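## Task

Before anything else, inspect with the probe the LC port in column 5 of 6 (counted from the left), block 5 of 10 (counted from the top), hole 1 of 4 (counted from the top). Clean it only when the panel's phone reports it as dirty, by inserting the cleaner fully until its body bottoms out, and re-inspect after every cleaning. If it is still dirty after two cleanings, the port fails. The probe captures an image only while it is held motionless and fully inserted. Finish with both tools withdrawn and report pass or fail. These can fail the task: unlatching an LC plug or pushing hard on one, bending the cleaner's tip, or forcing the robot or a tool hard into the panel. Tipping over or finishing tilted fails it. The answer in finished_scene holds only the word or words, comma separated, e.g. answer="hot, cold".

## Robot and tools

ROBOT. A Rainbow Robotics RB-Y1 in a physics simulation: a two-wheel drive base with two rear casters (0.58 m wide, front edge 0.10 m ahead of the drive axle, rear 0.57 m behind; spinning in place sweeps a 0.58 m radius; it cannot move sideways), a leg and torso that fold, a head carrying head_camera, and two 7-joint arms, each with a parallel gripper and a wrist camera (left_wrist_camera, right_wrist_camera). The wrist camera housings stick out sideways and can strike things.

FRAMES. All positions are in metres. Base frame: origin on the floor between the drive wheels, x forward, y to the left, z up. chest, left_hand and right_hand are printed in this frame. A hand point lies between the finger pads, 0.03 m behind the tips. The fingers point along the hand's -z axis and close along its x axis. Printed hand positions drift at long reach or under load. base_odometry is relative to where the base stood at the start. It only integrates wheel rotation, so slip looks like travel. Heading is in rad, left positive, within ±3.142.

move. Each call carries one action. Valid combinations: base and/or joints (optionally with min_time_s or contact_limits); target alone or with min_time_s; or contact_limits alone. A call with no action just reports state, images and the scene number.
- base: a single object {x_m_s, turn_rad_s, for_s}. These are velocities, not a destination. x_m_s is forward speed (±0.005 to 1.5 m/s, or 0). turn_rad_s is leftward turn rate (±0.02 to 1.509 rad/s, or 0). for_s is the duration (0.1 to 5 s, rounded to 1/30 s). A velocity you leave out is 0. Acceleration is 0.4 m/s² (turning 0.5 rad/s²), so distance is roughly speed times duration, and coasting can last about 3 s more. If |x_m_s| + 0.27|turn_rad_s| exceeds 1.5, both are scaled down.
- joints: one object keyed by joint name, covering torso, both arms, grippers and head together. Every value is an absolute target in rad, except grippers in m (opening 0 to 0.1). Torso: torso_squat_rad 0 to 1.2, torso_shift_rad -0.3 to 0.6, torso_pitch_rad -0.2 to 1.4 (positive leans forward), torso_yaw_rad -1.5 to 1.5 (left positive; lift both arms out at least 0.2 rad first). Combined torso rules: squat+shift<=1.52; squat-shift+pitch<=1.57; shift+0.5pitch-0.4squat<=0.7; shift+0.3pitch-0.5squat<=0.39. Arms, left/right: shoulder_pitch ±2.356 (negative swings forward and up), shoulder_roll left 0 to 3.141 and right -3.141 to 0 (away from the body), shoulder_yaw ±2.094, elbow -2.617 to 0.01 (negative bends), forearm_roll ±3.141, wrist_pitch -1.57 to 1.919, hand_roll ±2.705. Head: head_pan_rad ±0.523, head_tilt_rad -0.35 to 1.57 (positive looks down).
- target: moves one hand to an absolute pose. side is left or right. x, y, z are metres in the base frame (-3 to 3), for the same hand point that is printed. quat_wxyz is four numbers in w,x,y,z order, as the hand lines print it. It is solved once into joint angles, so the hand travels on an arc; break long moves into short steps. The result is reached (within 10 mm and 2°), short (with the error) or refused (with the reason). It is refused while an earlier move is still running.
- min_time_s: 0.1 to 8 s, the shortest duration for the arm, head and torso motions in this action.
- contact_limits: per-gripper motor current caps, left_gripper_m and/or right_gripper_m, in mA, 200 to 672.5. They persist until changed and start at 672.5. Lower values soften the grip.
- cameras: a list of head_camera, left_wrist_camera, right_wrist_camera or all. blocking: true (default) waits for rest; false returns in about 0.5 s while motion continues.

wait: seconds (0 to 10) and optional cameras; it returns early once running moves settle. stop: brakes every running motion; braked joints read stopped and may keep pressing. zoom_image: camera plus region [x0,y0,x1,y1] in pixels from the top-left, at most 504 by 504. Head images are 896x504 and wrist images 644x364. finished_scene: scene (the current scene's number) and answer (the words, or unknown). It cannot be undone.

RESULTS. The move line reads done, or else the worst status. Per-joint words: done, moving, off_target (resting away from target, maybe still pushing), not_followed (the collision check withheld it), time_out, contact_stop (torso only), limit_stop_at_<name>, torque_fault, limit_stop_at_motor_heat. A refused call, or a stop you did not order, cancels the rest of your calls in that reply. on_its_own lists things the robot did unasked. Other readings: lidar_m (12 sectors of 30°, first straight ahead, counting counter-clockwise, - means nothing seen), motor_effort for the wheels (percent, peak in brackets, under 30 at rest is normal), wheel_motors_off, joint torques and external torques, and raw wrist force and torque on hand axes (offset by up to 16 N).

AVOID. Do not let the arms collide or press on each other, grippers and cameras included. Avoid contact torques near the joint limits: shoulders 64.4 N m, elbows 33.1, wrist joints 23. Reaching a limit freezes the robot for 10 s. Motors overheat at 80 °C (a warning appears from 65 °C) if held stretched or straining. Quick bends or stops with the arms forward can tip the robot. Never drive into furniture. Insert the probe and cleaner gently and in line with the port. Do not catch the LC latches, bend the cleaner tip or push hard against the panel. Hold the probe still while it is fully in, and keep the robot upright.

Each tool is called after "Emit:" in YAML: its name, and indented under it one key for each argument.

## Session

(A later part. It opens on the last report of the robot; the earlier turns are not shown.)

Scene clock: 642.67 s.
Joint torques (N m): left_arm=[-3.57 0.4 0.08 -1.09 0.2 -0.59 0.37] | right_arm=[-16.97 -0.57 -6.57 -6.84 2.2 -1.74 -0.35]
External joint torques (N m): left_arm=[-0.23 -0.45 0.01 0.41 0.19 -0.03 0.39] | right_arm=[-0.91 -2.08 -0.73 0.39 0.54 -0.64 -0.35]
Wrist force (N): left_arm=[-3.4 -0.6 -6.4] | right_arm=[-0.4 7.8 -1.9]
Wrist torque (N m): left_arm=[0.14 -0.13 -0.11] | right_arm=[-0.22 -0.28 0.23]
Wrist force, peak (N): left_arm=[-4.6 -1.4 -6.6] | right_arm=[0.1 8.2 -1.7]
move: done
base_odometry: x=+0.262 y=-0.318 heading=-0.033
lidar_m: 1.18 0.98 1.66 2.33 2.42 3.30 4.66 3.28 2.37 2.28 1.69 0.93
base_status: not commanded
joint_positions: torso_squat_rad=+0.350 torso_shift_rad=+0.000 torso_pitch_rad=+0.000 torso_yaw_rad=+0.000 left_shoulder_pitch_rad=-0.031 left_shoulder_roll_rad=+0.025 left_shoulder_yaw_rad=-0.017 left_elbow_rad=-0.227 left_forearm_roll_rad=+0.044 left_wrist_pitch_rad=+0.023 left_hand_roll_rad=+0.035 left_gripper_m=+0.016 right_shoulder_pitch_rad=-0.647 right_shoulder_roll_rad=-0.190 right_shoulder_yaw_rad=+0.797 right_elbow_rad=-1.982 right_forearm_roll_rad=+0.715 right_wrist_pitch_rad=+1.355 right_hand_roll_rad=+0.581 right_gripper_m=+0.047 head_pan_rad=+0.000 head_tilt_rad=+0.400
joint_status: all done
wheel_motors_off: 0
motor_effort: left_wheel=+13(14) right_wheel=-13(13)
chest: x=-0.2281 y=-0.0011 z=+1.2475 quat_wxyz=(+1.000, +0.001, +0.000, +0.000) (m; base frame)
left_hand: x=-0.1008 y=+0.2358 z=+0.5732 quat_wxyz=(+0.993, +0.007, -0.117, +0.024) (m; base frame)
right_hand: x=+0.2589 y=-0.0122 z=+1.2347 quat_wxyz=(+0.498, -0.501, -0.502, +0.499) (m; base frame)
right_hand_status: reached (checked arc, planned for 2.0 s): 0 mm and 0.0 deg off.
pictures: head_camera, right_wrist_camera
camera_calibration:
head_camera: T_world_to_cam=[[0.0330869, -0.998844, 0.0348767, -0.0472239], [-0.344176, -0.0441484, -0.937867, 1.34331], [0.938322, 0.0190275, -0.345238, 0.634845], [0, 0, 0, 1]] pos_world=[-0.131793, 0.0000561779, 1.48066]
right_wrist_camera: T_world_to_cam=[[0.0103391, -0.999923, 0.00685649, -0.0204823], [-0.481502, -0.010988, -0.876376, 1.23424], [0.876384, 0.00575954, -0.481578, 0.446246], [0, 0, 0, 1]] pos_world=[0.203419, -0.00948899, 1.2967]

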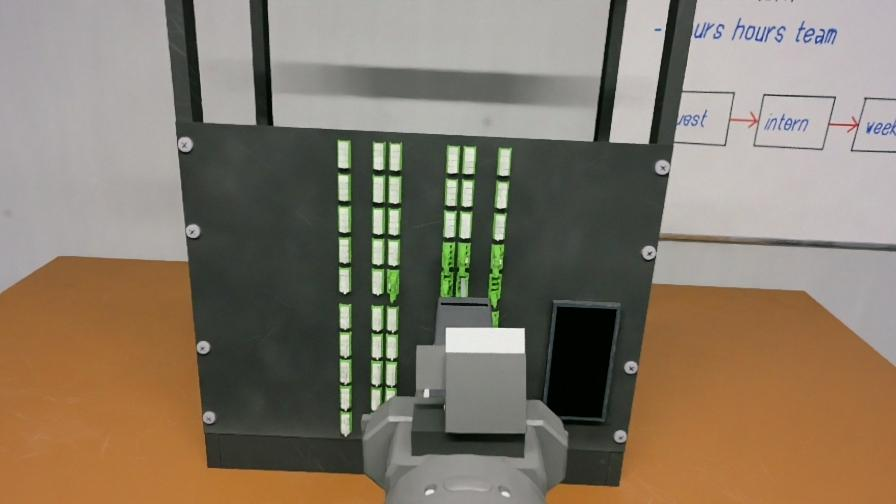

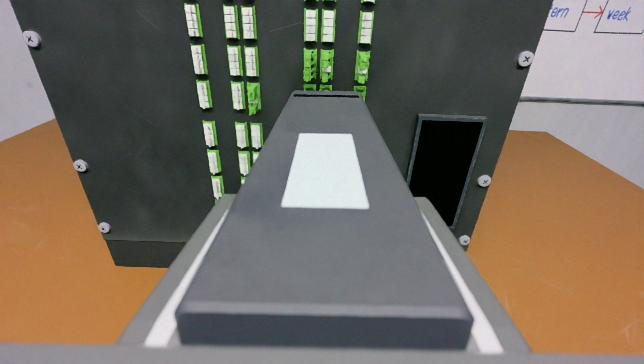

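Emit:
move:
  target: {"side": "right", "x": 0.262, "y": -0.0109, "z": 1.2355, "quat_wxyz": [0.49835, -0.50165, -0.50165, 0.49835]}
  min_time_s: 1.5
  cameras: ["head_camera", "right_wrist_camera"]

Emit:
zoom_image:
  camera: "head_camera"
  region: [454, 266, 474, 286]

Emit:
zoom_image:
  camera: "right_wrist_camera"
  region: [316, 78, 336, 98]

Scene clock: 662.47 s.
Joint torques (N m): left_arm=[-3.83 0.62 -0.66 -1.21 0.3 -0.64 0.45] | right_arm=[-16.6 2.46 -7.32 -6.79 2.14 -1.88 -0.52]
External joint torques (N m): left_arm=[-0.49 -0.23 -0.74 0.29 0.3 -0.09 0.46] | right_arm=[-0.39 0.98 -1.46 0.45 0.48 -0.78 -0.51]
Wrist force (N): left_arm=[-4.3 -0.3 -6.7] | right_arm=[-0.3 7.7 -1.4]
Wrist torque (N m): left_arm=[0.12 -0.18 -0.12] | right_arm=[-0.24 -0.23 0.20]
Wrist force, peak (N): left_arm=[-4.7 -1.4 -7.1] | right_arm=[-0.5 8.2 -1.9]
move: done
base_odometry: x=+0.262 y=-0.318 heading=-0.033
lidar_m: 1.18 0.97 1.68 2.33 2.43 3.30 4.66 3.27 2.38 2.28 1.70 0.93
base_status: not commanded
joint_positions: torso_squat_rad=+0.350 torso_shift_rad=+0.000 torso_pitch_rad=+0.000 torso_yaw_rad=+0.000 left_shoulder_pitch_rad=-0.031 left_shoulder_roll_rad=+0.025 left_shoulder_yaw_rad=-0.017 left_elbow_rad=-0.227 left_forearm_roll_rad=+0.044 left_wrist_pitch_rad=+0.023 left_hand_roll_rad=+0.035 left_gripper_m=+0.016 right_shoulder_pitch_rad=-0.655 right_shoulder_roll_rad=-0.187 right_shoulder_yaw_rad=+0.793 right_elbow_rad=-1.967 right_forearm_roll_rad=+0.712 right_wrist_pitch_rad=+1.349 right_hand_roll_rad=+0.578 right_gripper_m=+0.047 head_pan_rad=+0.000 head_tilt_rad=+0.400
joint_status: all done
wheel_motors_off: 0
motor_effort: left_wheel=+14(14) right_wheel=-13(13)
chest: x=-0.2281 y=-0.0011 z=+1.2475 quat_wxyz=(+1.000, +0.001, +0.000, +0.000) (m; base frame)
left_hand: x=-0.1008 y=+0.2358 z=+0.5732 quat_wxyz=(+0.993, +0.007, -0.117, +0.024) (m; base frame)
right_hand: x=+0.2619 y=-0.0111 z=+1.2352 quat_wxyz=(+0.498, -0.502, -0.501, +0.499) (m; base frame)
right_hand_status: reached (checked arc, planned for 1.5 s): 0 mm and 0.0 deg off.
pictures: head_camera, right_wrist_camera
camera_calibration:
head_camera: T_world_to_cam=[[0.0330869, -0.998844, 0.0348767, -0.0472239], [-0.344176, -0.0441484, -0.937867, 1.34331], [0.938322, 0.0190275, -0.345238, 0.634845], [0, 0, 0, 1]] pos_world=[-0.131793, 0.0000561779, 1.48066]
right_wrist_camera: T_world_to_cam=[[0.0100034, -0.999922, 0.00749642, -0.0200756], [-0.481384, -0.0113865, -0.876436, 1.23619], [0.876453, 0.00515866, -0.48146, 0.443676], [0, 0, 0, 1]] pos_world=[0.20642, -0.00828695, 1.2972]

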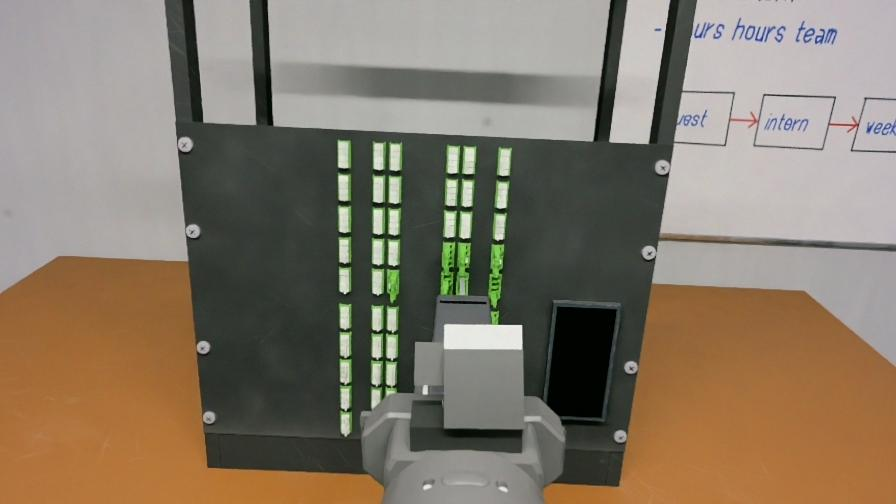

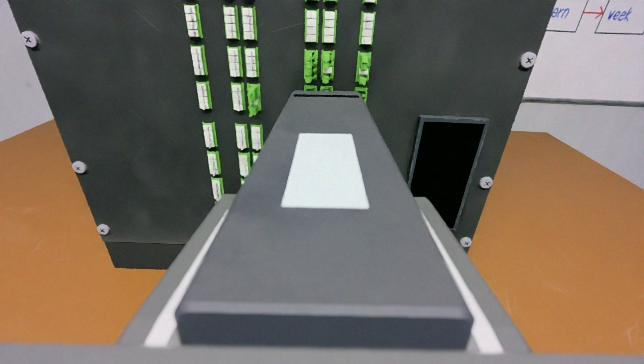

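Scaled by 25.200 from the camera's 896x504 image, which has a finer 1280x720 frame.

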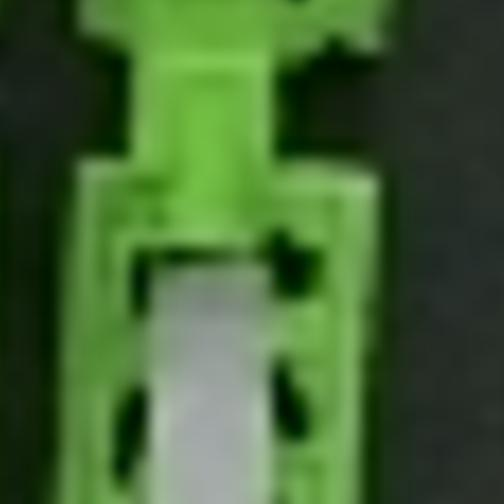

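Scaled by 25.200 from the camera's 644x364 image, which has a finer 1265x715 frame.

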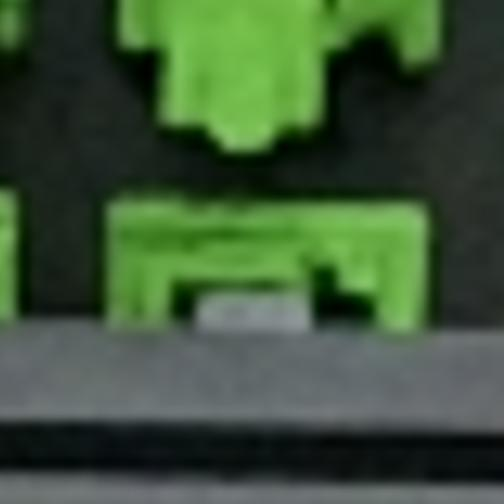

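Emit:
move:
  target: {"side": "right", "x": 0.2637, "y": -0.0103, "z": 1.2352, "quat_wxyz": [0.49835, -0.50165, -0.50165, 0.49835]}
  min_time_s: 1.5
  cameras: ["head_camera", "right_wrist_camera"]

Emit:
zoom_image:
  camera: "head_camera"
  region: [454, 266, 474, 286]

Emit:
zoom_image:
  camera: "right_wrist_camera"
  region: [316, 78, 336, 98]

Scene clock: 678.07 s.
Joint torques (N m): left_arm=[-4.23 1.02 0.21 -1.04 0.2 -0.61 0.3] | right_arm=[-17.39 3.04 -7.05 -6.79 2.17 -1.65 -0.26]
External joint torques (N m): left_arm=[-0.9 0.17 0.14 0.46 0.2 -0.05 0.31] | right_arm=[-1.11 1.58 -1.18 0.47 0.51 -0.56 -0.25]
Wrist force (N): left_arm=[-3.3 -1.1 -5.8] | right_arm=[-0.2 7.5 -1.7]
Wrist torque (N m): left_arm=[0.18 -0.04 -0.11] | right_arm=[-0.21 -0.23 0.20]
Wrist force, peak (N): left_arm=[-4.7 -1.3 -6.7] | right_arm=[-0.2 8.2 -1.6]
move: done
base_odometry: x=+0.262 y=-0.318 heading=-0.033
lidar_m: 1.18 0.98 1.68 2.34 2.44 3.32 4.66 3.29 2.38 2.29 1.70 0.94
base_status: not commanded
joint_positions: torso_squat_rad=+0.350 torso_shift_rad=+0.000 torso_pitch_rad=+0.000 torso_yaw_rad=+0.000 left_shoulder_pitch_rad=-0.031 left_shoulder_roll_rad=+0.025 left_shoulder_yaw_rad=-0.017 left_elbow_rad=-0.227 left_forearm_roll_rad=+0.044 left_wrist_pitch_rad=+0.023 left_hand_roll_rad=+0.035 left_gripper_m=+0.016 right_shoulder_pitch_rad=-0.658 right_shoulder_roll_rad=-0.186 right_shoulder_yaw_rad=+0.791 right_elbow_rad=-1.959 right_forearm_roll_rad=+0.711 right_wrist_pitch_rad=+1.345 right_hand_roll_rad=+0.575 right_gripper_m=+0.047 head_pan_rad=+0.000 head_tilt_rad=+0.400
joint_status: all done
wheel_motors_off: 0
motor_effort: left_wheel=+12(15) right_wheel=-12(13)
chest: x=-0.2281 y=-0.0011 z=+1.2475 quat_wxyz=(+1.000, +0.001, +0.000, +0.000) (m; base frame)
left_hand: x=-0.1008 y=+0.2358 z=+0.5732 quat_wxyz=(+0.993, +0.007, -0.117, +0.024) (m; base frame)
right_hand: x=+0.2637 y=-0.0104 z=+1.2349 quat_wxyz=(+0.498, -0.502, -0.501, +0.499) (m; base frame)
right_hand_status: reached (checked arc, planned for 1.5 s): 0 mm and 0.1 deg off.
pictures: head_camera, right_wrist_camera
camera_calibration:
head_camera: T_world_to_cam=[[0.0330869, -0.998844, 0.0348767, -0.0472239], [-0.344176, -0.0441484, -0.937867, 1.34331], [0.938322, 0.0190275, -0.345238, 0.634845], [0, 0, 0, 1]] pos_world=[-0.131793, 0.0000561779, 1.48066]
right_wrist_camera: T_world_to_cam=[[0.00991567, -0.999922, 0.00754444, -0.0195341], [-0.481385, -0.0113864, -0.876435, 1.23675], [0.876453, 0.00505866, -0.48146, 0.442038], [0, 0, 0, 1]] pos_world=[0.20812, -0.00768667, 1.2969]

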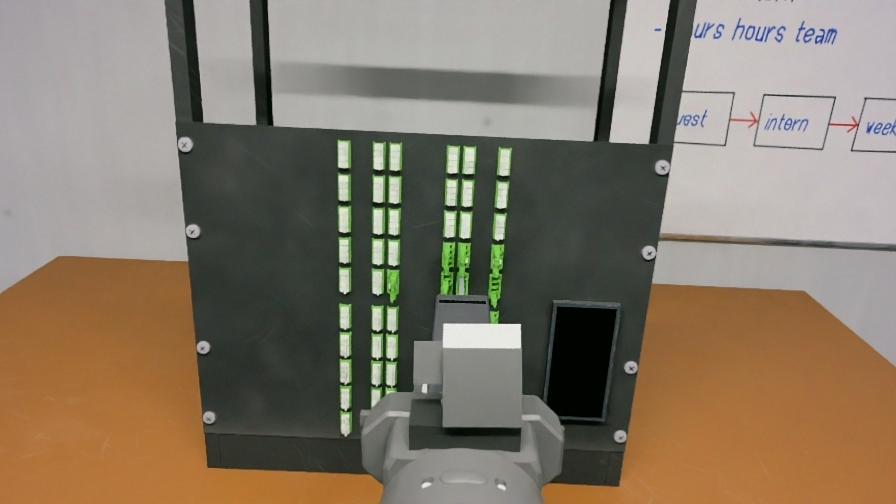

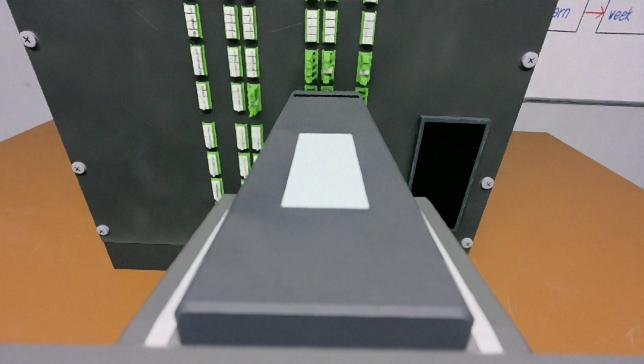

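Scaled by 25.200 from the camera's 896x504 image, which has a finer 1280x720 frame.

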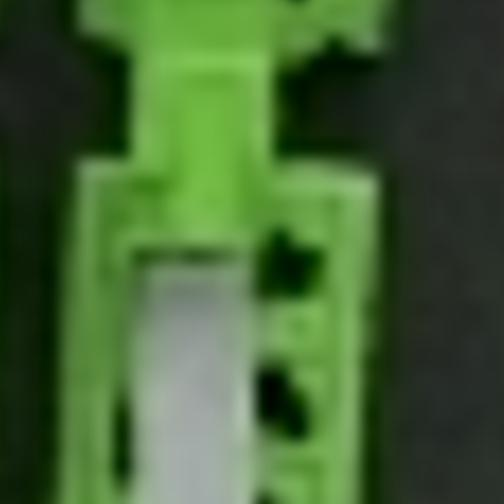

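Scaled by 25.200 from the camera's 644x364 image, which has a finer 1265x715 frame.

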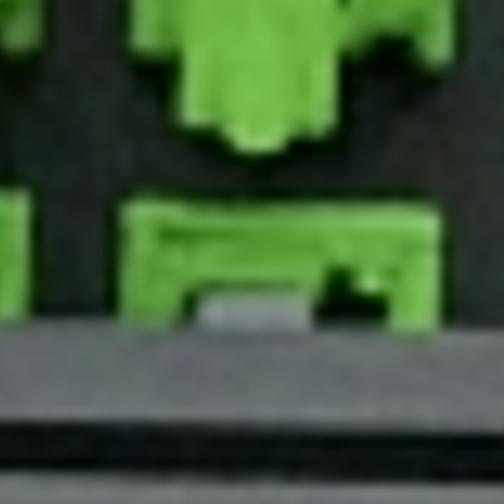

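Emit:
move:
  target: {"side": "right", "x": 0.2657, "y": -0.0103, "z": 1.2352, "quat_wxyz": [0.49835, -0.50165, -0.50165, 0.49835]}
  min_time_s: 1.5
  cameras: ["head_camera", "right_wrist_camera"]

Emit:
zoom_image:
  camera: "head_camera"
  region: [454, 266, 474, 286]

Emit:
zoom_image:
  camera: "right_wrist_camera"
  region: [316, 78, 336, 98]

Scene clock: 689.37 s.
Joint torques (N m): left_arm=[-3.81 0.73 -0.35 -1.38 -0.03 -0.64 0.17] | right_arm=[-17.21 2.26 -7.51 -6.32 2.29 -1.44 -0.41]
External joint torques (N m): left_arm=[-0.48 -0.12 -0.42 0.13 -0.04 -0.09 0.19] | right_arm=[-0.84 0.84 -1.62 0.94 0.63 -0.35 -0.4]
Wrist force (N): left_arm=[-3.9 -0.7 -6.4] | right_arm=[0.3 7.7 -0.5]
Wrist torque (N m): left_arm=[0.16 -0.15 -0.13] | right_arm=[-0.25 -0.43 0.22]
Wrist force, peak (N): left_arm=[-3.7 -1.6 -7.2] | right_arm=[0.3 8.1 -1.3]
move: done
base_odometry: x=+0.262 y=-0.318 heading=-0.033
lidar_m: 1.18 0.97 1.68 2.34 2.44 3.29 4.66 3.28 2.40 2.29 1.69 0.94
base_status: not commanded
joint_positions: torso_squat_rad=+0.350 torso_shift_rad=+0.000 torso_pitch_rad=+0.000 torso_yaw_rad=+0.000 left_shoulder_pitch_rad=-0.031 left_shoulder_roll_rad=+0.025 left_shoulder_yaw_rad=-0.017 left_elbow_rad=-0.227 left_forearm_roll_rad=+0.044 left_wrist_pitch_rad=+0.023 left_hand_roll_rad=+0.035 left_gripper_m=+0.016 right_shoulder_pitch_rad=-0.662 right_shoulder_roll_rad=-0.186 right_shoulder_yaw_rad=+0.788 right_elbow_rad=-1.951 right_forearm_roll_rad=+0.708 right_wrist_pitch_rad=+1.340 right_hand_roll_rad=+0.573 right_gripper_m=+0.047 head_pan_rad=+0.000 head_tilt_rad=+0.400
joint_status: all done
wheel_motors_off: 0
motor_effort: left_wheel=+12(14) right_wheel=-13(13)
chest: x=-0.2281 y=-0.0011 z=+1.2475 quat_wxyz=(+1.000, +0.001, +0.000, +0.000) (m; base frame)
left_hand: x=-0.1008 y=+0.2358 z=+0.5732 quat_wxyz=(+0.993, +0.007, -0.117, +0.024) (m; base frame)
right_hand: x=+0.2656 y=-0.0103 z=+1.2349 quat_wxyz=(+0.498, -0.502, -0.501, +0.499) (m; base frame)
right_hand_status: reached (checked arc, planned for 1.5 s): 0 mm and 0.0 deg off.
pictures: head_camera, right_wrist_camera
camera_calibration:
head_camera: T_world_to_cam=[[0.0330869, -0.998844, 0.0348767, -0.0472239], [-0.344176, -0.0441484, -0.937867, 1.34331], [0.938322, 0.0190275, -0.345238, 0.634845], [0, 0, 0, 1]] pos_world=[-0.131793, 0.0000561779, 1.48066]
right_wrist_camera: T_world_to_cam=[[0.0102672, -0.99992, 0.00735366, -0.0192815], [-0.481381, -0.0113884, -0.876438, 1.23771], [0.876451, 0.00545865, -0.481459, 0.440288], [0, 0, 0, 1]] pos_world=[0.210119, -0.0075878, 1.2969]

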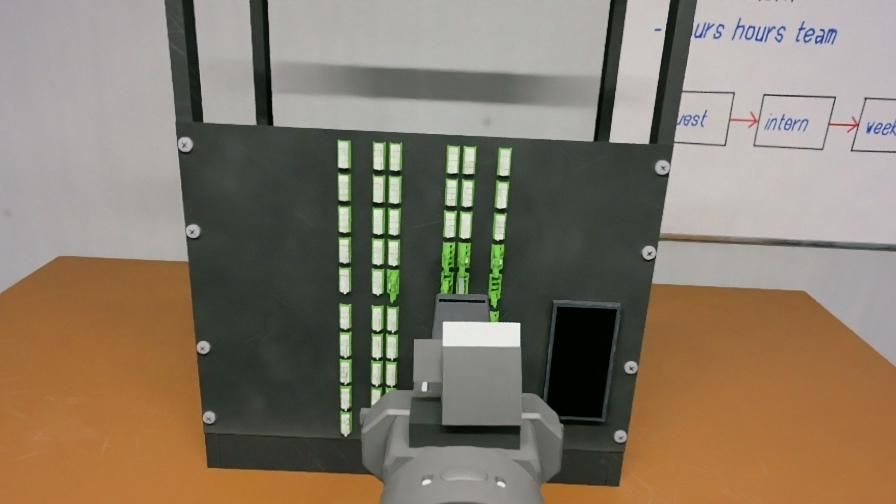

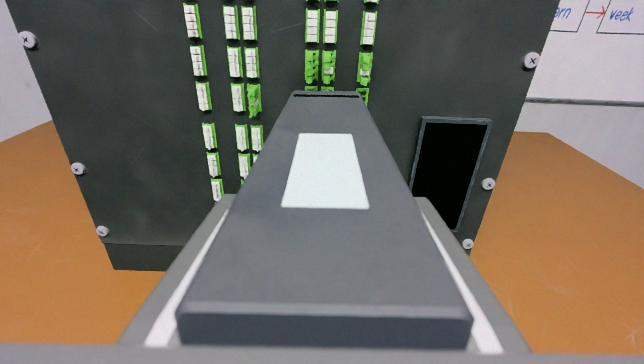

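Scaled by 25.200 from the camera's 896x504 image, which has a finer 1280x720 frame.

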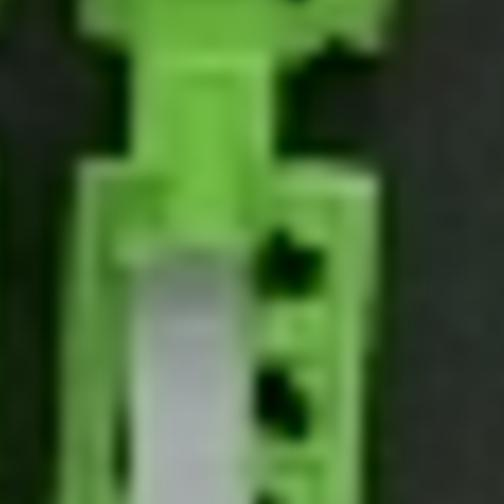

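Scaled by 25.200 from the camera's 644x364 image, which has a finer 1265x715 frame.

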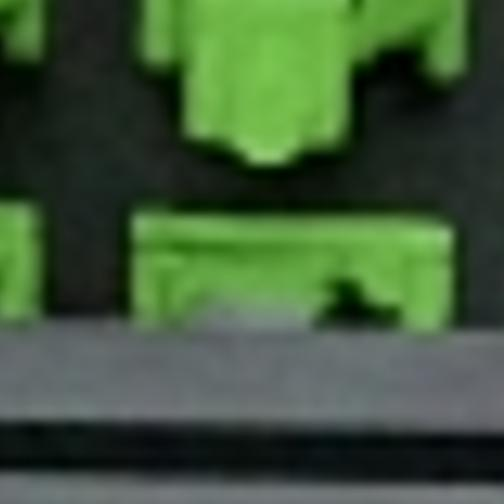

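Emit:
move:
  target: {"side": "right", "x": 0.2667, "y": -0.0103, "z": 1.2352, "quat_wxyz": [0.49835, -0.50165, -0.50165, 0.49835]}
  min_time_s: 1
  cameras: ["head_camera", "right_wrist_camera"]

Emit:
zoom_image:
  camera: "right_wrist_camera"
  region: [316, 78, 336, 98]

Scene clock: 699.63 s.
Joint torques (N m): left_arm=[-3.55 0.6 -0.54 -1.09 -0.04 -0.51 0.28] | right_arm=[-17.39 1.6 -8.09 -6.11 2.24 -1.64 -0.46]
External joint torques (N m): left_arm=[-0.21 -0.25 -0.61 0.42 -0.05 0.05 0.29] | right_arm=[-0.98 0.2 -2.19 1.16 0.58 -0.56 -0.46]
Wrist force (N): left_arm=[-3.9 -0.3 -6.2] | right_arm=[0.0 7.8 3.2]
Wrist torque (N m): left_arm=[0.07 -0.18 -0.19] | right_arm=[-0.11 -0.23 0.20]
Wrist force, peak (N): left_arm=[-4.1 -1.3 -7.2] | right_arm=[0.2 8.4 3.2]
move: done
base_odometry: x=+0.262 y=-0.318 heading=-0.033
lidar_m: 1.18 0.97 1.67 2.32 2.41 3.32 4.66 3.29 2.39 2.29 1.73 0.93
base_status: not commanded
joint_positions: torso_squat_rad=+0.350 torso_shift_rad=+0.000 torso_pitch_rad=+0.000 torso_yaw_rad=+0.000 left_shoulder_pitch_rad=-0.031 left_shoulder_roll_rad=+0.025 left_shoulder_yaw_rad=-0.017 left_elbow_rad=-0.227 left_forearm_roll_rad=+0.044 left_wrist_pitch_rad=+0.023 left_hand_roll_rad=+0.035 left_gripper_m=+0.016 right_shoulder_pitch_rad=-0.663 right_shoulder_roll_rad=-0.186 right_shoulder_yaw_rad=+0.787 right_elbow_rad=-1.948 right_forearm_roll_rad=+0.707 right_wrist_pitch_rad=+1.338 right_hand_roll_rad=+0.572 right_gripper_m=+0.047 head_pan_rad=+0.000 head_tilt_rad=+0.400
joint_status: all done
wheel_motors_off: 0
motor_effort: left_wheel=+12(14) right_wheel=-13(13)
chest: x=-0.2281 y=-0.0011 z=+1.2475 quat_wxyz=(+1.000, +0.001, +0.000, +0.000) (m; base frame)
left_hand: x=-0.1008 y=+0.2358 z=+0.5732 quat_wxyz=(+0.993, +0.007, -0.117, +0.024) (m; base frame)
right_hand: x=+0.2666 y=-0.0102 z=+1.2349 quat_wxyz=(+0.498, -0.502, -0.501, +0.499) (m; base frame)
right_hand_status: reached (checked arc, planned for 1.0 s): 0 mm and 0.0 deg off.
pictures: head_camera, right_wrist_camera
camera_calibration:
head_camera: T_world_to_cam=[[0.0330869, -0.998844, 0.0348767, -0.0472239], [-0.344176, -0.0441484, -0.937867, 1.34331], [0.938322, 0.0190275, -0.345238, 0.634845], [0, 0, 0, 1]] pos_world=[-0.131793, 0.0000561779, 1.48066]
right_wrist_camera: T_world_to_cam=[[0.0103542, -0.99992, 0.00730433, -0.0191465], [-0.48138, -0.011387, -0.876438, 1.2382], [0.876451, 0.00555865, -0.481459, 0.439412], [0, 0, 0, 1]] pos_world=[0.211119, -0.00748808, 1.2969]

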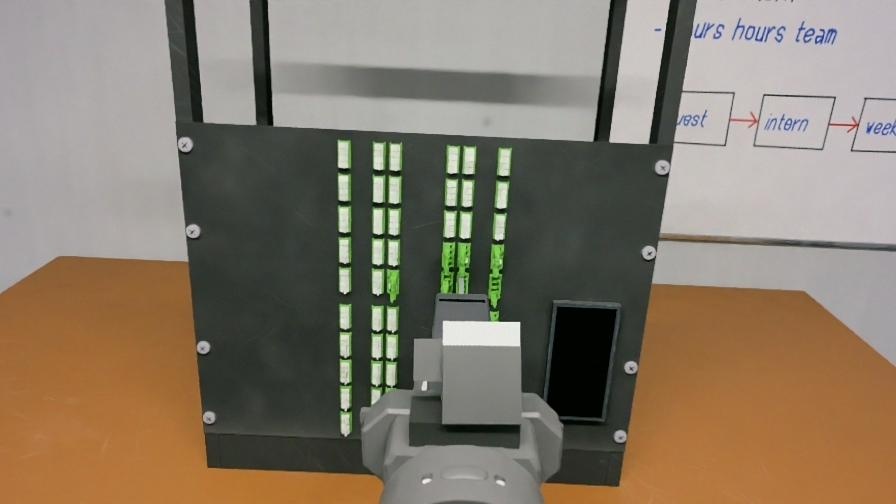

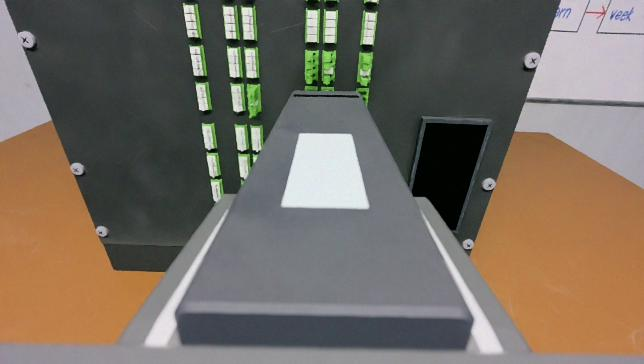

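Scaled by 25.200 from the camera's 644x364 image, which has a finer 1265x715 frame.

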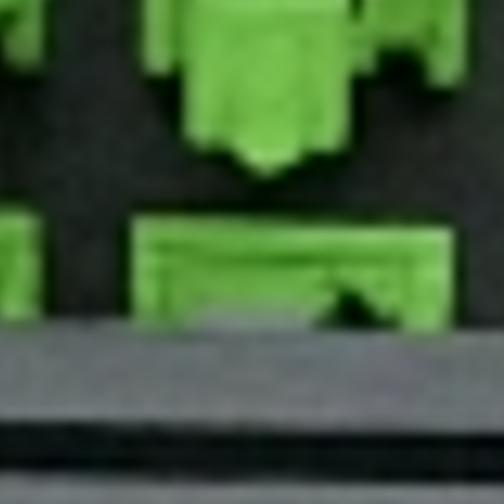

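Emit:
move:
  target: {"side": "right", "x": 0.2679, "y": -0.0103, "z": 1.2352, "quat_wxyz": [0.49835, -0.50165, -0.50165, 0.49835]}
  min_time_s: 1
  cameras: ["head_camera", "right_wrist_camera"]

Emit:
zoom_image:
  camera: "right_wrist_camera"
  region: [316, 78, 336, 98]

Emit:
zoom_image:
  camera: "head_camera"
  region: [454, 266, 474, 286]

Scene clock: 711.33 s.
Joint torques (N m): left_arm=[-3.73 0.5 -0.41 -1.34 0.27 -0.63 0.15] | right_arm=[-18.09 1.35 -8.6 -5.06 2.09 -2.16 -0.42]
External joint torques (N m): left_arm=[-0.4 -0.35 -0.48 0.17 0.26 -0.07 0.16] | right_arm=[-1.62 -0.03 -2.69 2.22 0.43 -1.08 -0.41]
Wrist force (N): left_arm=[-4.3 -0.9 -6.4] | right_arm=[-0.9 8.0 11.1]
Wrist torque (N m): left_arm=[0.15 -0.19 -0.16] | right_arm=[-0.01 -0.03 0.17]
Wrist force, peak (N): left_arm=[-4.8 -0.6 -6.7] | right_arm=[-0.9 8.4 10.9]
move: done
base_odometry: x=+0.262 y=-0.318 heading=-0.033
lidar_m: 1.17 0.97 1.68 2.33 2.42 3.31 4.65 3.28 2.38 2.29 1.70 0.93
base_status: not commanded
joint_positions: torso_squat_rad=+0.350 torso_shift_rad=+0.000 torso_pitch_rad=+0.000 torso_yaw_rad=+0.000 left_shoulder_pitch_rad=-0.031 left_shoulder_roll_rad=+0.025 left_shoulder_yaw_rad=-0.017 left_elbow_rad=-0.227 left_forearm_roll_rad=+0.044 left_wrist_pitch_rad=+0.023 left_hand_roll_rad=+0.035 left_gripper_m=+0.016 right_shoulder_pitch_rad=-0.665 right_shoulder_roll_rad=-0.186 right_shoulder_yaw_rad=+0.785 right_elbow_rad=-1.943 right_forearm_roll_rad=+0.705 right_wrist_pitch_rad=+1.335 right_hand_roll_rad=+0.570 right_gripper_m=+0.047 head_pan_rad=+0.000 head_tilt_rad=+0.400
joint_status: all done
wheel_motors_off: 0
motor_effort: left_wheel=+13(14) right_wheel=-13(13)
chest: x=-0.2282 y=-0.0011 z=+1.2475 quat_wxyz=(+1.000, +0.001, +0.000, +0.000) (m; base frame)
left_hand: x=-0.1008 y=+0.2358 z=+0.5733 quat_wxyz=(+0.993, +0.007, -0.117, +0.024) (m; base frame)
right_hand: x=+0.2676 y=-0.0102 z=+1.2349 quat_wxyz=(+0.498, -0.501, -0.502, +0.499) (m; base frame)
right_hand_status: reached (checked arc, planned for 1.0 s): 0 mm and 0.0 deg off.
pictures: head_camera, right_wrist_camera
camera_calibration:
head_camera: T_world_to_cam=[[0.0330837, -0.998844, 0.0348794, -0.047225], [-0.344088, -0.044148, -0.937899, 1.34333], [0.938355, 0.0190276, -0.34515, 0.634813], [0, 0, 0, 1]] pos_world=[-0.131893, 0.0000561772, 1.48066]
right_wrist_camera: T_world_to_cam=[[0.0105302, -0.999919, 0.00720821, -0.01907], [-0.481455, -0.011388, -0.876397, 1.23864], [0.876408, 0.00575824, -0.481535, 0.438645], [0, 0, 0, 1]] pos_world=[0.212119, -0.00748865, 1.2969]

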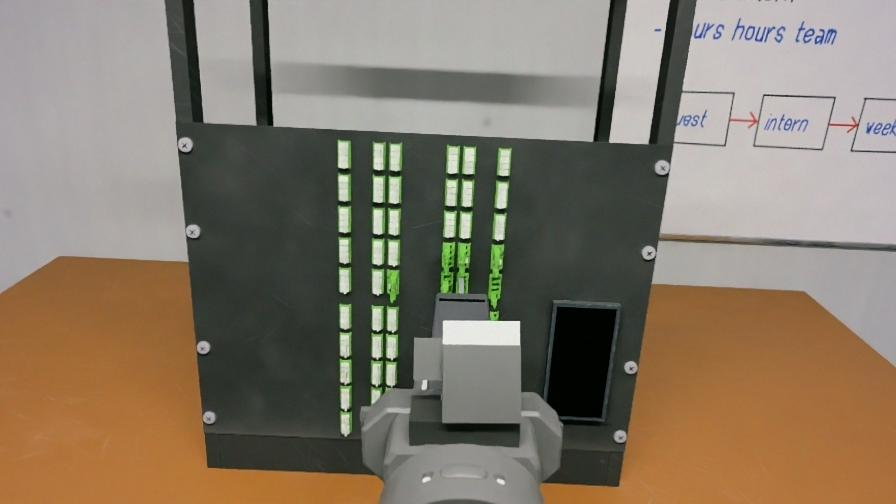

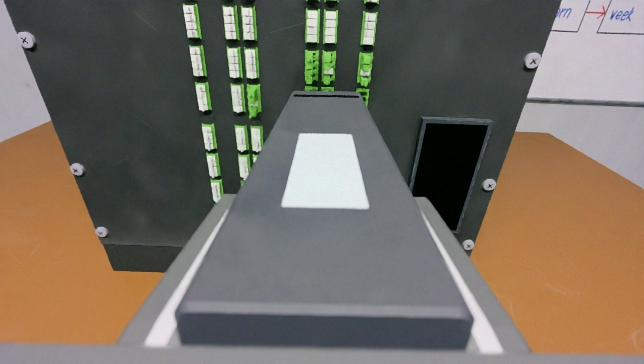

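Scaled by 25.200 from the camera's 644x364 image, which has a finer 1265x715 frame.

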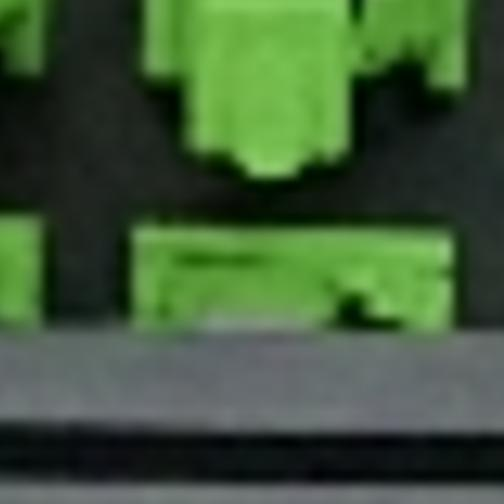

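Scaled by 25.200 from the camera's 896x504 image, which has a finer 1280x720 frame.

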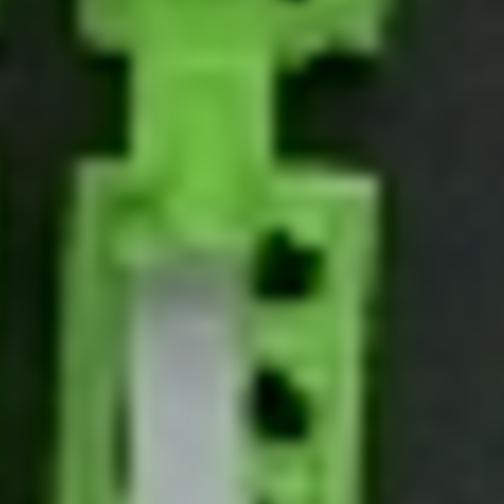

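Emit:
move:
  target: {"side": "right", "x": 0.2679, "y": -0.0108, "z": 1.2352, "quat_wxyz": [0.49835, -0.50165, -0.50165, 0.49835]}
  min_time_s: 0.7

Emit:
move:
  target: {"side": "right", "x": 0.2679, "y": -0.0108, "z": 1.2347, "quat_wxyz": [0.49835, -0.50165, -0.50165, 0.49835]}
  min_time_s: 0.7

Emit:
move:
  target: {"side": "right", "x": 0.2679, "y": -0.0103, "z": 1.2347, "quat_wxyz": [0.49835, -0.50165, -0.50165, 0.49835]}
  min_time_s: 0.7

Scene clock: 733.63 s.
Joint torques (N m): left_arm=[-3.89 0.3 0.08 -1.05 0.08 -0.87 0.18] | right_arm=[-16.47 1.01 -6.33 -6.05 2.1 -1.6 0.03]
External joint torques (N m): left_arm=[-0.55 -0.56 0 0.45 0.08 -0.32 0.19] | right_arm=[0 -0.36 -0.42 1.22 0.44 -0.52 0.04]
Wrist force (N): left_arm=[-4.2 -0.4 -6.4] | right_arm=[-0.9 7.5 9.7]
Wrist torque (N m): left_arm=[0.11 -0.16 -0.15] | right_arm=[-0.05 -0.02 0.19]
Wrist force, peak (N): left_arm=[-4.4 -0.1 -6.8] | right_arm=[-1.3 8.9 10.9]
move: done
base_odometry: x=+0.262 y=-0.318 heading=-0.033
lidar_m: 1.18 0.96 1.67 2.34 2.42 3.31 4.66 3.28 2.37 2.28 1.71 0.94
base_status: not commanded
joint_positions: torso_squat_rad=+0.350 torso_shift_rad=+0.000 torso_pitch_rad=+0.000 torso_yaw_rad=+0.000 left_shoulder_pitch_rad=-0.031 left_shoulder_roll_rad=+0.025 left_shoulder_yaw_rad=-0.017 left_elbow_rad=-0.227 left_forearm_roll_rad=+0.044 left_wrist_pitch_rad=+0.023 left_hand_roll_rad=+0.035 left_gripper_m=+0.016 right_shoulder_pitch_rad=-0.665 right_shoulder_roll_rad=-0.186 right_shoulder_yaw_rad=+0.785 right_elbow_rad=-1.944 right_forearm_roll_rad=+0.705 right_wrist_pitch_rad=+1.335 right_hand_roll_rad=+0.570 right_gripper_m=+0.047 head_pan_rad=+0.000 head_tilt_rad=+0.400
joint_status: all done
wheel_motors_off: 0
motor_effort: left_wheel=+12(13) right_wheel=-13(13)
chest: x=-0.2282 y=-0.0011 z=+1.2475 quat_wxyz=(+1.000, +0.001, +0.000, +0.000) (m; base frame)
left_hand: x=-0.1008 y=+0.2358 z=+0.5733 quat_wxyz=(+0.993, +0.007, -0.117, +0.024) (m; base frame)
right_hand: x=+0.2676 y=-0.0101 z=+1.2348 quat_wxyz=(+0.498, -0.501, -0.502, +0.499) (m; base frame)
right_hand_status: reached (checked arc, planned for 0.7 s): 1 mm and 0.1 deg off.
pictures: none

Scene clock: 734.67 s.
Joint torques (N m): left_arm=[-3.28 0.41 -0.53 -1.09 0 -0.77 0.51] | right_arm=[-16.03 0.74 -5.63 -6.19 1.88 -1.45 -0.03]
External joint torques (N m): left_arm=[0.06 -0.45 -0.6 0.41 0 -0.21 0.53] | right_arm=[0.42 -0.64 0.28 1.09 0.22 -0.37 -0.03]
Wrist force (N): left_arm=[-4.2 -1.1 -5.9] | right_arm=[-1.0 7.7 8.5]
Wrist torque (N m): left_arm=[0.20 -0.15 -0.14] | right_arm=[-0.13 -0.01 0.17]
Wrist force, peak (N): left_arm=[-4.1 -1.4 -7.1] | right_arm=[-0.9 8.2 10.3]
move: done
base_odometry: x=+0.262 y=-0.318 heading=-0.033
lidar_m: 1.17 0.97 1.68 2.33 2.42 3.31 4.65 3.29 2.38 2.28 1.70 0.92
base_status: not commanded
joint_positions: torso_squat_rad=+0.350 torso_shift_rad=+0.000 torso_pitch_rad=+0.000 torso_yaw_rad=+0.000 left_shoulder_pitch_rad=-0.031 left_shoulder_roll_rad=+0.025 left_shoulder_yaw_rad=-0.017 left_elbow_rad=-0.227 left_forearm_roll_rad=+0.044 left_wrist_pitch_rad=+0.023 left_hand_roll_rad=+0.035 left_gripper_m=+0.016 right_shoulder_pitch_rad=-0.665 right_shoulder_roll_rad=-0.186 right_shoulder_yaw_rad=+0.786 right_elbow_rad=-1.944 right_forearm_roll_rad=+0.705 right_wrist_pitch_rad=+1.335 right_hand_roll_rad=+0.570 right_gripper_m=+0.047 head_pan_rad=+0.000 head_tilt_rad=+0.400
joint_status: all done
wheel_motors_off: 0
motor_effort: left_wheel=+13(14) right_wheel=-13(13)
chest: x=-0.2282 y=-0.0011 z=+1.2475 quat_wxyz=(+1.000, +0.001, +0.000, +0.000) (m; base frame)
left_hand: x=-0.1008 y=+0.2358 z=+0.5733 quat_wxyz=(+0.993, +0.007, -0.117, +0.024) (m; base frame)
right_hand: x=+0.2675 y=-0.0101 z=+1.2347 quat_wxyz=(+0.498, -0.501, -0.501, +0.499) (m; base frame)
right_hand_status: reached (checked arc, planned for 0.7 s): 1 mm and 0.1 deg off.
pictures: none

Scene clock: 735.70 s.
Joint torques (N m): left_arm=[-3.58 0.59 0.28 -1.26 0.12 -0.44 0.31] | right_arm=[-15.88 1.2 -5.78 -6.44 1.85 -1.32 -0.01]
External joint torques (N m): left_arm=[-0.24 -0.26 0.21 0.24 0.11 0.12 0.33] | right_arm=[0.58 -0.18 0.13 0.83 0.19 -0.23 -0.01]
Wrist force (N): left_arm=[-3.9 -0.1 -6.0] | right_arm=[-1.3 7.4 7.8]
Wrist torque (N m): left_arm=[0.04 -0.14 -0.14] | right_arm=[-0.17 -0.07 0.17]
Wrist force, peak (N): left_arm=[-4.2 -1.2 -6.5] | right_arm=[-1.1 8.0 8.8]
move: done
base_odometry: x=+0.262 y=-0.318 heading=-0.033
lidar_m: 1.18 0.97 1.67 2.33 2.43 3.31 4.64 3.28 2.38 2.28 1.69 0.94
base_status: not commanded
joint_positions: torso_squat_rad=+0.350 torso_shift_rad=+0.000 torso_pitch_rad=+0.000 torso_yaw_rad=+0.000 left_shoulder_pitch_rad=-0.031 left_shoulder_roll_rad=+0.025 left_shoulder_yaw_rad=-0.017 left_elbow_rad=-0.227 left_forearm_roll_rad=+0.044 left_wrist_pitch_rad=+0.023 left_hand_roll_rad=+0.035 left_gripper_m=+0.016 right_shoulder_pitch_rad=-0.665 right_shoulder_roll_rad=-0.186 right_shoulder_yaw_rad=+0.786 right_elbow_rad=-1.944 right_forearm_roll_rad=+0.705 right_wrist_pitch_rad=+1.335 right_hand_roll_rad=+0.570 right_gripper_m=+0.047 head_pan_rad=+0.000 head_tilt_rad=+0.400
joint_status: all done
wheel_motors_off: 0
motor_effort: left_wheel=+13(14) right_wheel=-13(13)
chest: x=-0.2282 y=-0.0011 z=+1.2475 quat_wxyz=(+1.000, +0.001, +0.000, +0.000) (m; base frame)
left_hand: x=-0.1008 y=+0.2358 z=+0.5733 quat_wxyz=(+0.993, +0.007, -0.117, +0.024) (m; base frame)
right_hand: x=+0.2675 y=-0.0101 z=+1.2347 quat_wxyz=(+0.498, -0.501, -0.501, +0.499) (m; base frame)
right_hand_status: reached (checked arc, planned for 0.7 s): 0 mm and 0.1 deg off.
pictures: none

Emit:
move:
  target: {"side": "right", "x": 0.2695, "y": -0.0105, "z": 1.2350, "quat_wxyz": [0.49835, -0.50165, -0.50165, 0.49835]}
  min_time_s: 1
  cameras: ["head_camera", "right_wrist_camera"]

Emit:
zoom_image:
  camera: "right_wrist_camera"
  region: [316, 78, 336, 98]

Emit:
zoom_image:
  camera: "head_camera"
  region: [454, 266, 474, 286]

Scene clock: 748.23 s.
Joint torques (N m): left_arm=[-4.19 0.93 -0.09 -1.24 -0.06 -0.52 0.29] | right_arm=[-18.83 -2.06 -9.9 -3.18 1.84 -3.02 -0.26]
External joint torques (N m): left_arm=[-0.84 0.08 -0.17 0.27 -0.07 0.04 0.3] | right_arm=[-2.3 -3.4 -3.98 4.11 0.18 -1.94 -0.26]
Wrist force (N): left_arm=[-4.1 -1.4 -6.6] | right_arm=[-3.0 8.4 24.4]
Wrist torque (N m): left_arm=[0.21 -0.19 -0.15] | right_arm=[0.18 0.48 0.18]
Wrist force, peak (N): left_arm=[-4.2 -0.6 -6.8] | right_arm=[-3.4 8.7 25.1]
move: done
base_odometry: x=+0.262 y=-0.318 heading=-0.033
lidar_m: 1.17 0.98 1.68 2.32 2.43 3.31 4.65 3.28 2.37 2.28 1.70 0.94
base_status: not commanded
joint_positions: torso_squat_rad=+0.350 torso_shift_rad=+0.000 torso_pitch_rad=-0.001 torso_yaw_rad=+0.000 left_shoulder_pitch_rad=-0.031 left_shoulder_roll_rad=+0.025 left_shoulder_yaw_rad=-0.017 left_elbow_rad=-0.227 left_forearm_roll_rad=+0.044 left_wrist_pitch_rad=+0.023 left_hand_roll_rad=+0.035 left_gripper_m=+0.016 right_shoulder_pitch_rad=-0.667 right_shoulder_roll_rad=-0.186 right_shoulder_yaw_rad=+0.783 right_elbow_rad=-1.938 right_forearm_roll_rad=+0.703 right_wrist_pitch_rad=+1.331 right_hand_roll_rad=+0.568 right_gripper_m=+0.047 head_pan_rad=+0.000 head_tilt_rad=+0.400
joint_status: all done
wheel_motors_off: 0
motor_effort: left_wheel=+13(14) right_wheel=-13(13)
chest: x=-0.2285 y=-0.0011 z=+1.2475 quat_wxyz=(+1.000, +0.001, +0.000, +0.000) (m; base frame)
left_hand: x=-0.1009 y=+0.2358 z=+0.5733 quat_wxyz=(+0.993, +0.007, -0.117, +0.024) (m; base frame)
right_hand: x=+0.2687 y=-0.0100 z=+1.2348 quat_wxyz=(+0.498, -0.501, -0.502, +0.499) (m; base frame)
right_hand_status: reached (checked arc, planned for 1.0 s): 1 mm and 0.1 deg off.
pictures: head_camera, right_wrist_camera
camera_calibration:
head_camera: T_world_to_cam=[[0.0330704, -0.998844, 0.0348892, -0.0472315], [-0.343759, -0.044146, -0.93802, 1.34351], [0.938475, 0.0190273, -0.344821, 0.634752], [0, 0, 0, 1]] pos_world=[-0.132294, 0.0000561729, 1.48076]
right_wrist_camera: T_world_to_cam=[[0.0112146, -0.999917, 0.00637729, -0.0180525], [-0.481373, -0.0109887, -0.876447, 1.23914], [0.876444, 0.00675916, -0.481457, 0.437533], [0, 0, 0, 1]] pos_world=[0.213217, -0.00739183, 1.29681]

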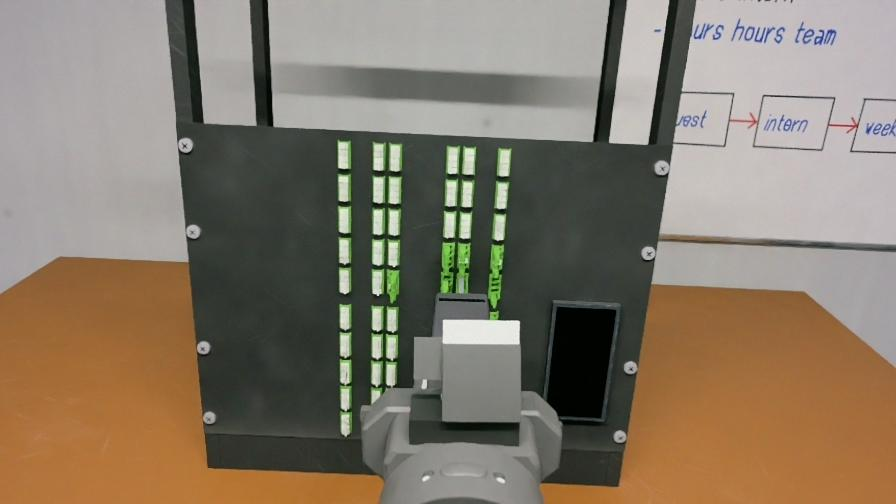

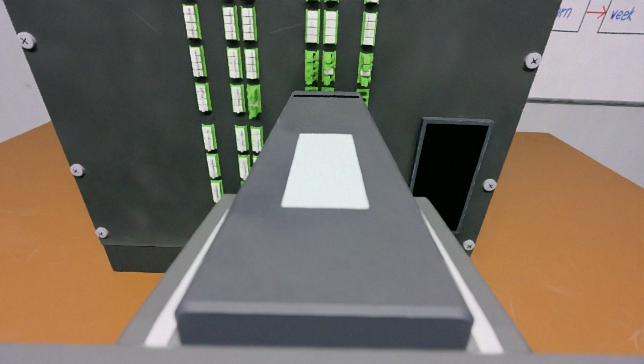

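Scaled by 25.200 from the camera's 644x364 image, which has a finer 1265x715 frame.

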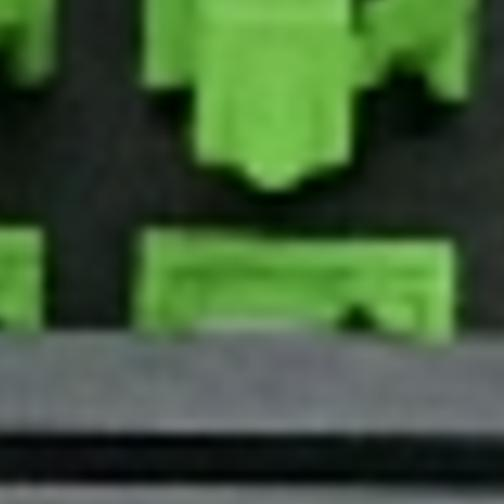

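Scaled by 25.200 from the camera's 896x504 image, which has a finer 1280x720 frame.

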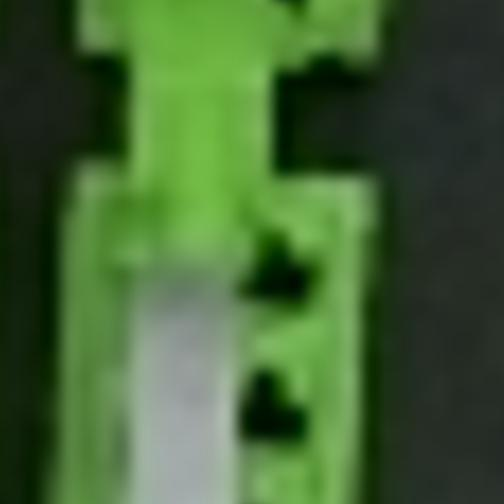

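Emit:
move:
  target: {"side": "right", "x": 0.2675, "y": -0.0115, "z": 1.2345, "quat_wxyz": [0.49835, -0.50165, -0.50165, 0.49835]}
  min_time_s: 0.8

Emit:
move:
  target: {"side": "right", "x": 0.2695, "y": -0.0113, "z": 1.2345, "quat_wxyz": [0.49835, -0.50165, -0.50165, 0.49835]}
  min_time_s: 0.8
  cameras: ["head_camera", "right_wrist_camera"]

Emit:
zoom_image:
  camera: "right_wrist_camera"
  region: [316, 78, 336, 98]

Emit:
zoom_image:
  camera: "head_camera"
  region: [454, 266, 474, 286]

Scene clock: 769.70 s.
Joint torques (N m): left_arm=[-3.53 0.44 0.44 -1.5 0.05 -0.58 0.33] | right_arm=[-14.3 -1.49 -5.82 -6.93 2.8 0.05 0.58]
External joint torques (N m): left_arm=[-0.2 -0.41 0.36 0.01 0.04 -0.02 0.35] | right_arm=[2.16 -2.84 0.1 0.36 1.14 1.14 0.59]
Wrist force (N): left_arm=[-3.5 -1.2 -5.6] | right_arm=[2.1 7.0 -2.0]
Wrist torque (N m): left_arm=[0.19 -0.06 -0.14] | right_arm=[-0.44 -0.92 0.03]
Wrist force, peak (N): left_arm=[-4.0 -1.3 -7.0] | right_arm=[-3.5 8.4 25.1]
move: done
base_odometry: x=+0.262 y=-0.318 heading=-0.033
lidar_m: 1.18 0.97 1.67 2.34 2.43 3.31 4.65 3.28 2.37 2.28 1.69 0.94
base_status: not commanded
joint_positions: torso_squat_rad=+0.350 torso_shift_rad=+0.000 torso_pitch_rad=+0.000 torso_yaw_rad=+0.000 left_shoulder_pitch_rad=-0.031 left_shoulder_roll_rad=+0.025 left_shoulder_yaw_rad=-0.017 left_elbow_rad=-0.227 left_forearm_roll_rad=+0.044 left_wrist_pitch_rad=+0.023 left_hand_roll_rad=+0.035 left_gripper_m=+0.016 right_shoulder_pitch_rad=-0.663 right_shoulder_roll_rad=-0.188 right_shoulder_yaw_rad=+0.785 right_elbow_rad=-1.945 right_forearm_roll_rad=+0.705 right_wrist_pitch_rad=+1.333 right_hand_roll_rad=+0.569 right_gripper_m=+0.047 head_pan_rad=+0.000 head_tilt_rad=+0.400
joint_status: all done
wheel_motors_off: 0
motor_effort: left_wheel=+13(14) right_wheel=-13(13)
chest: x=-0.2281 y=-0.0011 z=+1.2475 quat_wxyz=(+1.000, +0.001, +0.000, +0.000) (m; base frame)
left_hand: x=-0.1008 y=+0.2358 z=+0.5732 quat_wxyz=(+0.993, +0.007, -0.117, +0.024) (m; base frame)
right_hand: x=+0.2678 y=-0.0111 z=+1.2344 quat_wxyz=(+0.498, -0.501, -0.502, +0.499) (m; base frame)
right_hand_status: reached (checked arc, planned for 0.8 s): 0 mm and 0.1 deg off.
pictures: none

Scene clock: 770.83 s.
Joint torques (N m): left_arm=[-3.69 0.91 0.16 -1.23 0.02 -0.72 0.18] | right_arm=[-18.08 -0.67 -10.88 -2.98 2.14 -1.81 -0.32]
External joint torques (N m): left_arm=[-0.34 0.06 0.08 0.28 0.02 -0.16 0.19] | right_arm=[-1.56 -1.99 -4.95 4.31 0.48 -0.73 -0.32]
Wrist force (N): left_arm=[-4.2 -0.8 -6.5] | right_arm=[-0.7 7.8 23.0]
Wrist torque (N m): left_arm=[0.14 -0.18 -0.15] | right_arm=[0.07 -0.01 0.15]
Wrist force, peak (N): left_arm=[-4.1 -0.9 -6.7] | right_arm=[-0.8 7.8 23.9]
move: done
base_odometry: x=+0.262 y=-0.318 heading=-0.033
lidar_m: 1.17 0.97 1.68 2.33 2.43 3.32 4.66 3.29 2.38 2.28 1.71 0.94
base_status: not commanded
joint_positions: torso_squat_rad=+0.350 torso_shift_rad=+0.000 torso_pitch_rad=-0.001 torso_yaw_rad=+0.000 left_shoulder_pitch_rad=-0.031 left_shoulder_roll_rad=+0.025 left_shoulder_yaw_rad=-0.017 left_elbow_rad=-0.227 left_forearm_roll_rad=+0.044 left_wrist_pitch_rad=+0.023 left_hand_roll_rad=+0.035 left_gripper_m=+0.016 right_shoulder_pitch_rad=-0.665 right_shoulder_roll_rad=-0.188 right_shoulder_yaw_rad=+0.783 right_elbow_rad=-1.940 right_forearm_roll_rad=+0.703 right_wrist_pitch_rad=+1.329 right_hand_roll_rad=+0.567 right_gripper_m=+0.047 head_pan_rad=+0.000 head_tilt_rad=+0.400
joint_status: all done
wheel_motors_off: 0
motor_effort: left_wheel=+13(14) right_wheel=-13(13)
chest: x=-0.2284 y=-0.0011 z=+1.2475 quat_wxyz=(+1.000, +0.001, +0.000, +0.000) (m; base frame)
left_hand: x=-0.1009 y=+0.2358 z=+0.5733 quat_wxyz=(+0.993, +0.007, -0.117, +0.024) (m; base frame)
right_hand: x=+0.2687 y=-0.0108 z=+1.2344 quat_wxyz=(+0.498, -0.501, -0.502, +0.499) (m; base frame)
right_hand_status: reached (checked arc, planned for 0.8 s): 1 mm and 0.1 deg off.
pictures: head_camera, right_wrist_camera
camera_calibration:
head_camera: T_world_to_cam=[[0.0331642, -0.998842, 0.0348548, -0.0471647], [-0.343755, -0.044146, -0.938021, 1.34342], [0.938474, 0.0191272, -0.344821, 0.634717], [0, 0, 0, 1]] pos_world=[-0.132294, 0.000056181, 1.48066]
right_wrist_camera: T_world_to_cam=[[0.0115402, -0.99991, 0.006773, -0.019432], [-0.481051, -0.0114898, -0.876618, 1.23892], [0.876617, 0.00685815, -0.48114, 0.4369], [0, 0, 0, 1]] pos_world=[0.213215, -0.00819169, 1.2964]

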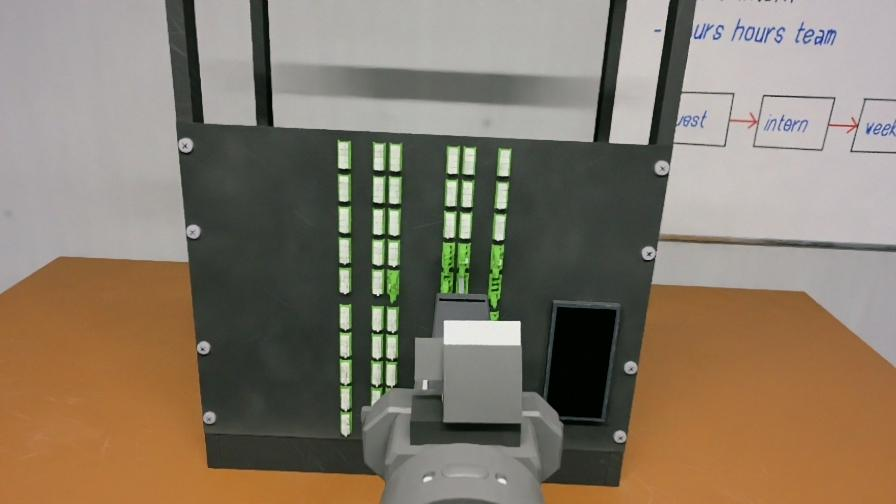

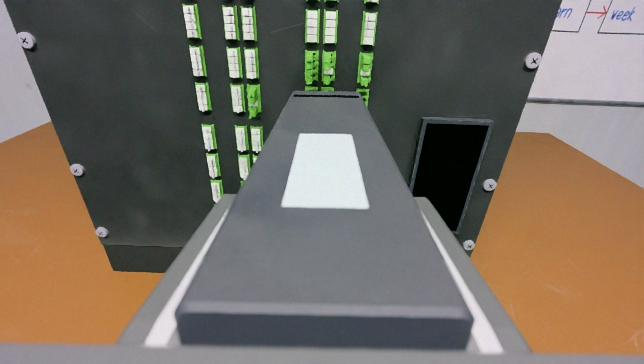

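Scaled by 25.200 from the camera's 644x364 image, which has a finer 1265x715 frame.

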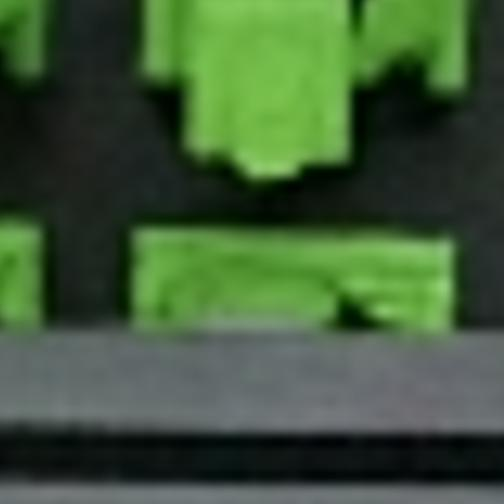

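Scaled by 25.200 from the camera's 896x504 image, which has a finer 1280x720 frame.

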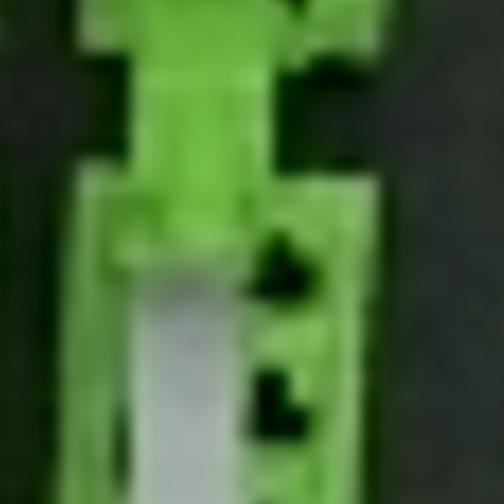

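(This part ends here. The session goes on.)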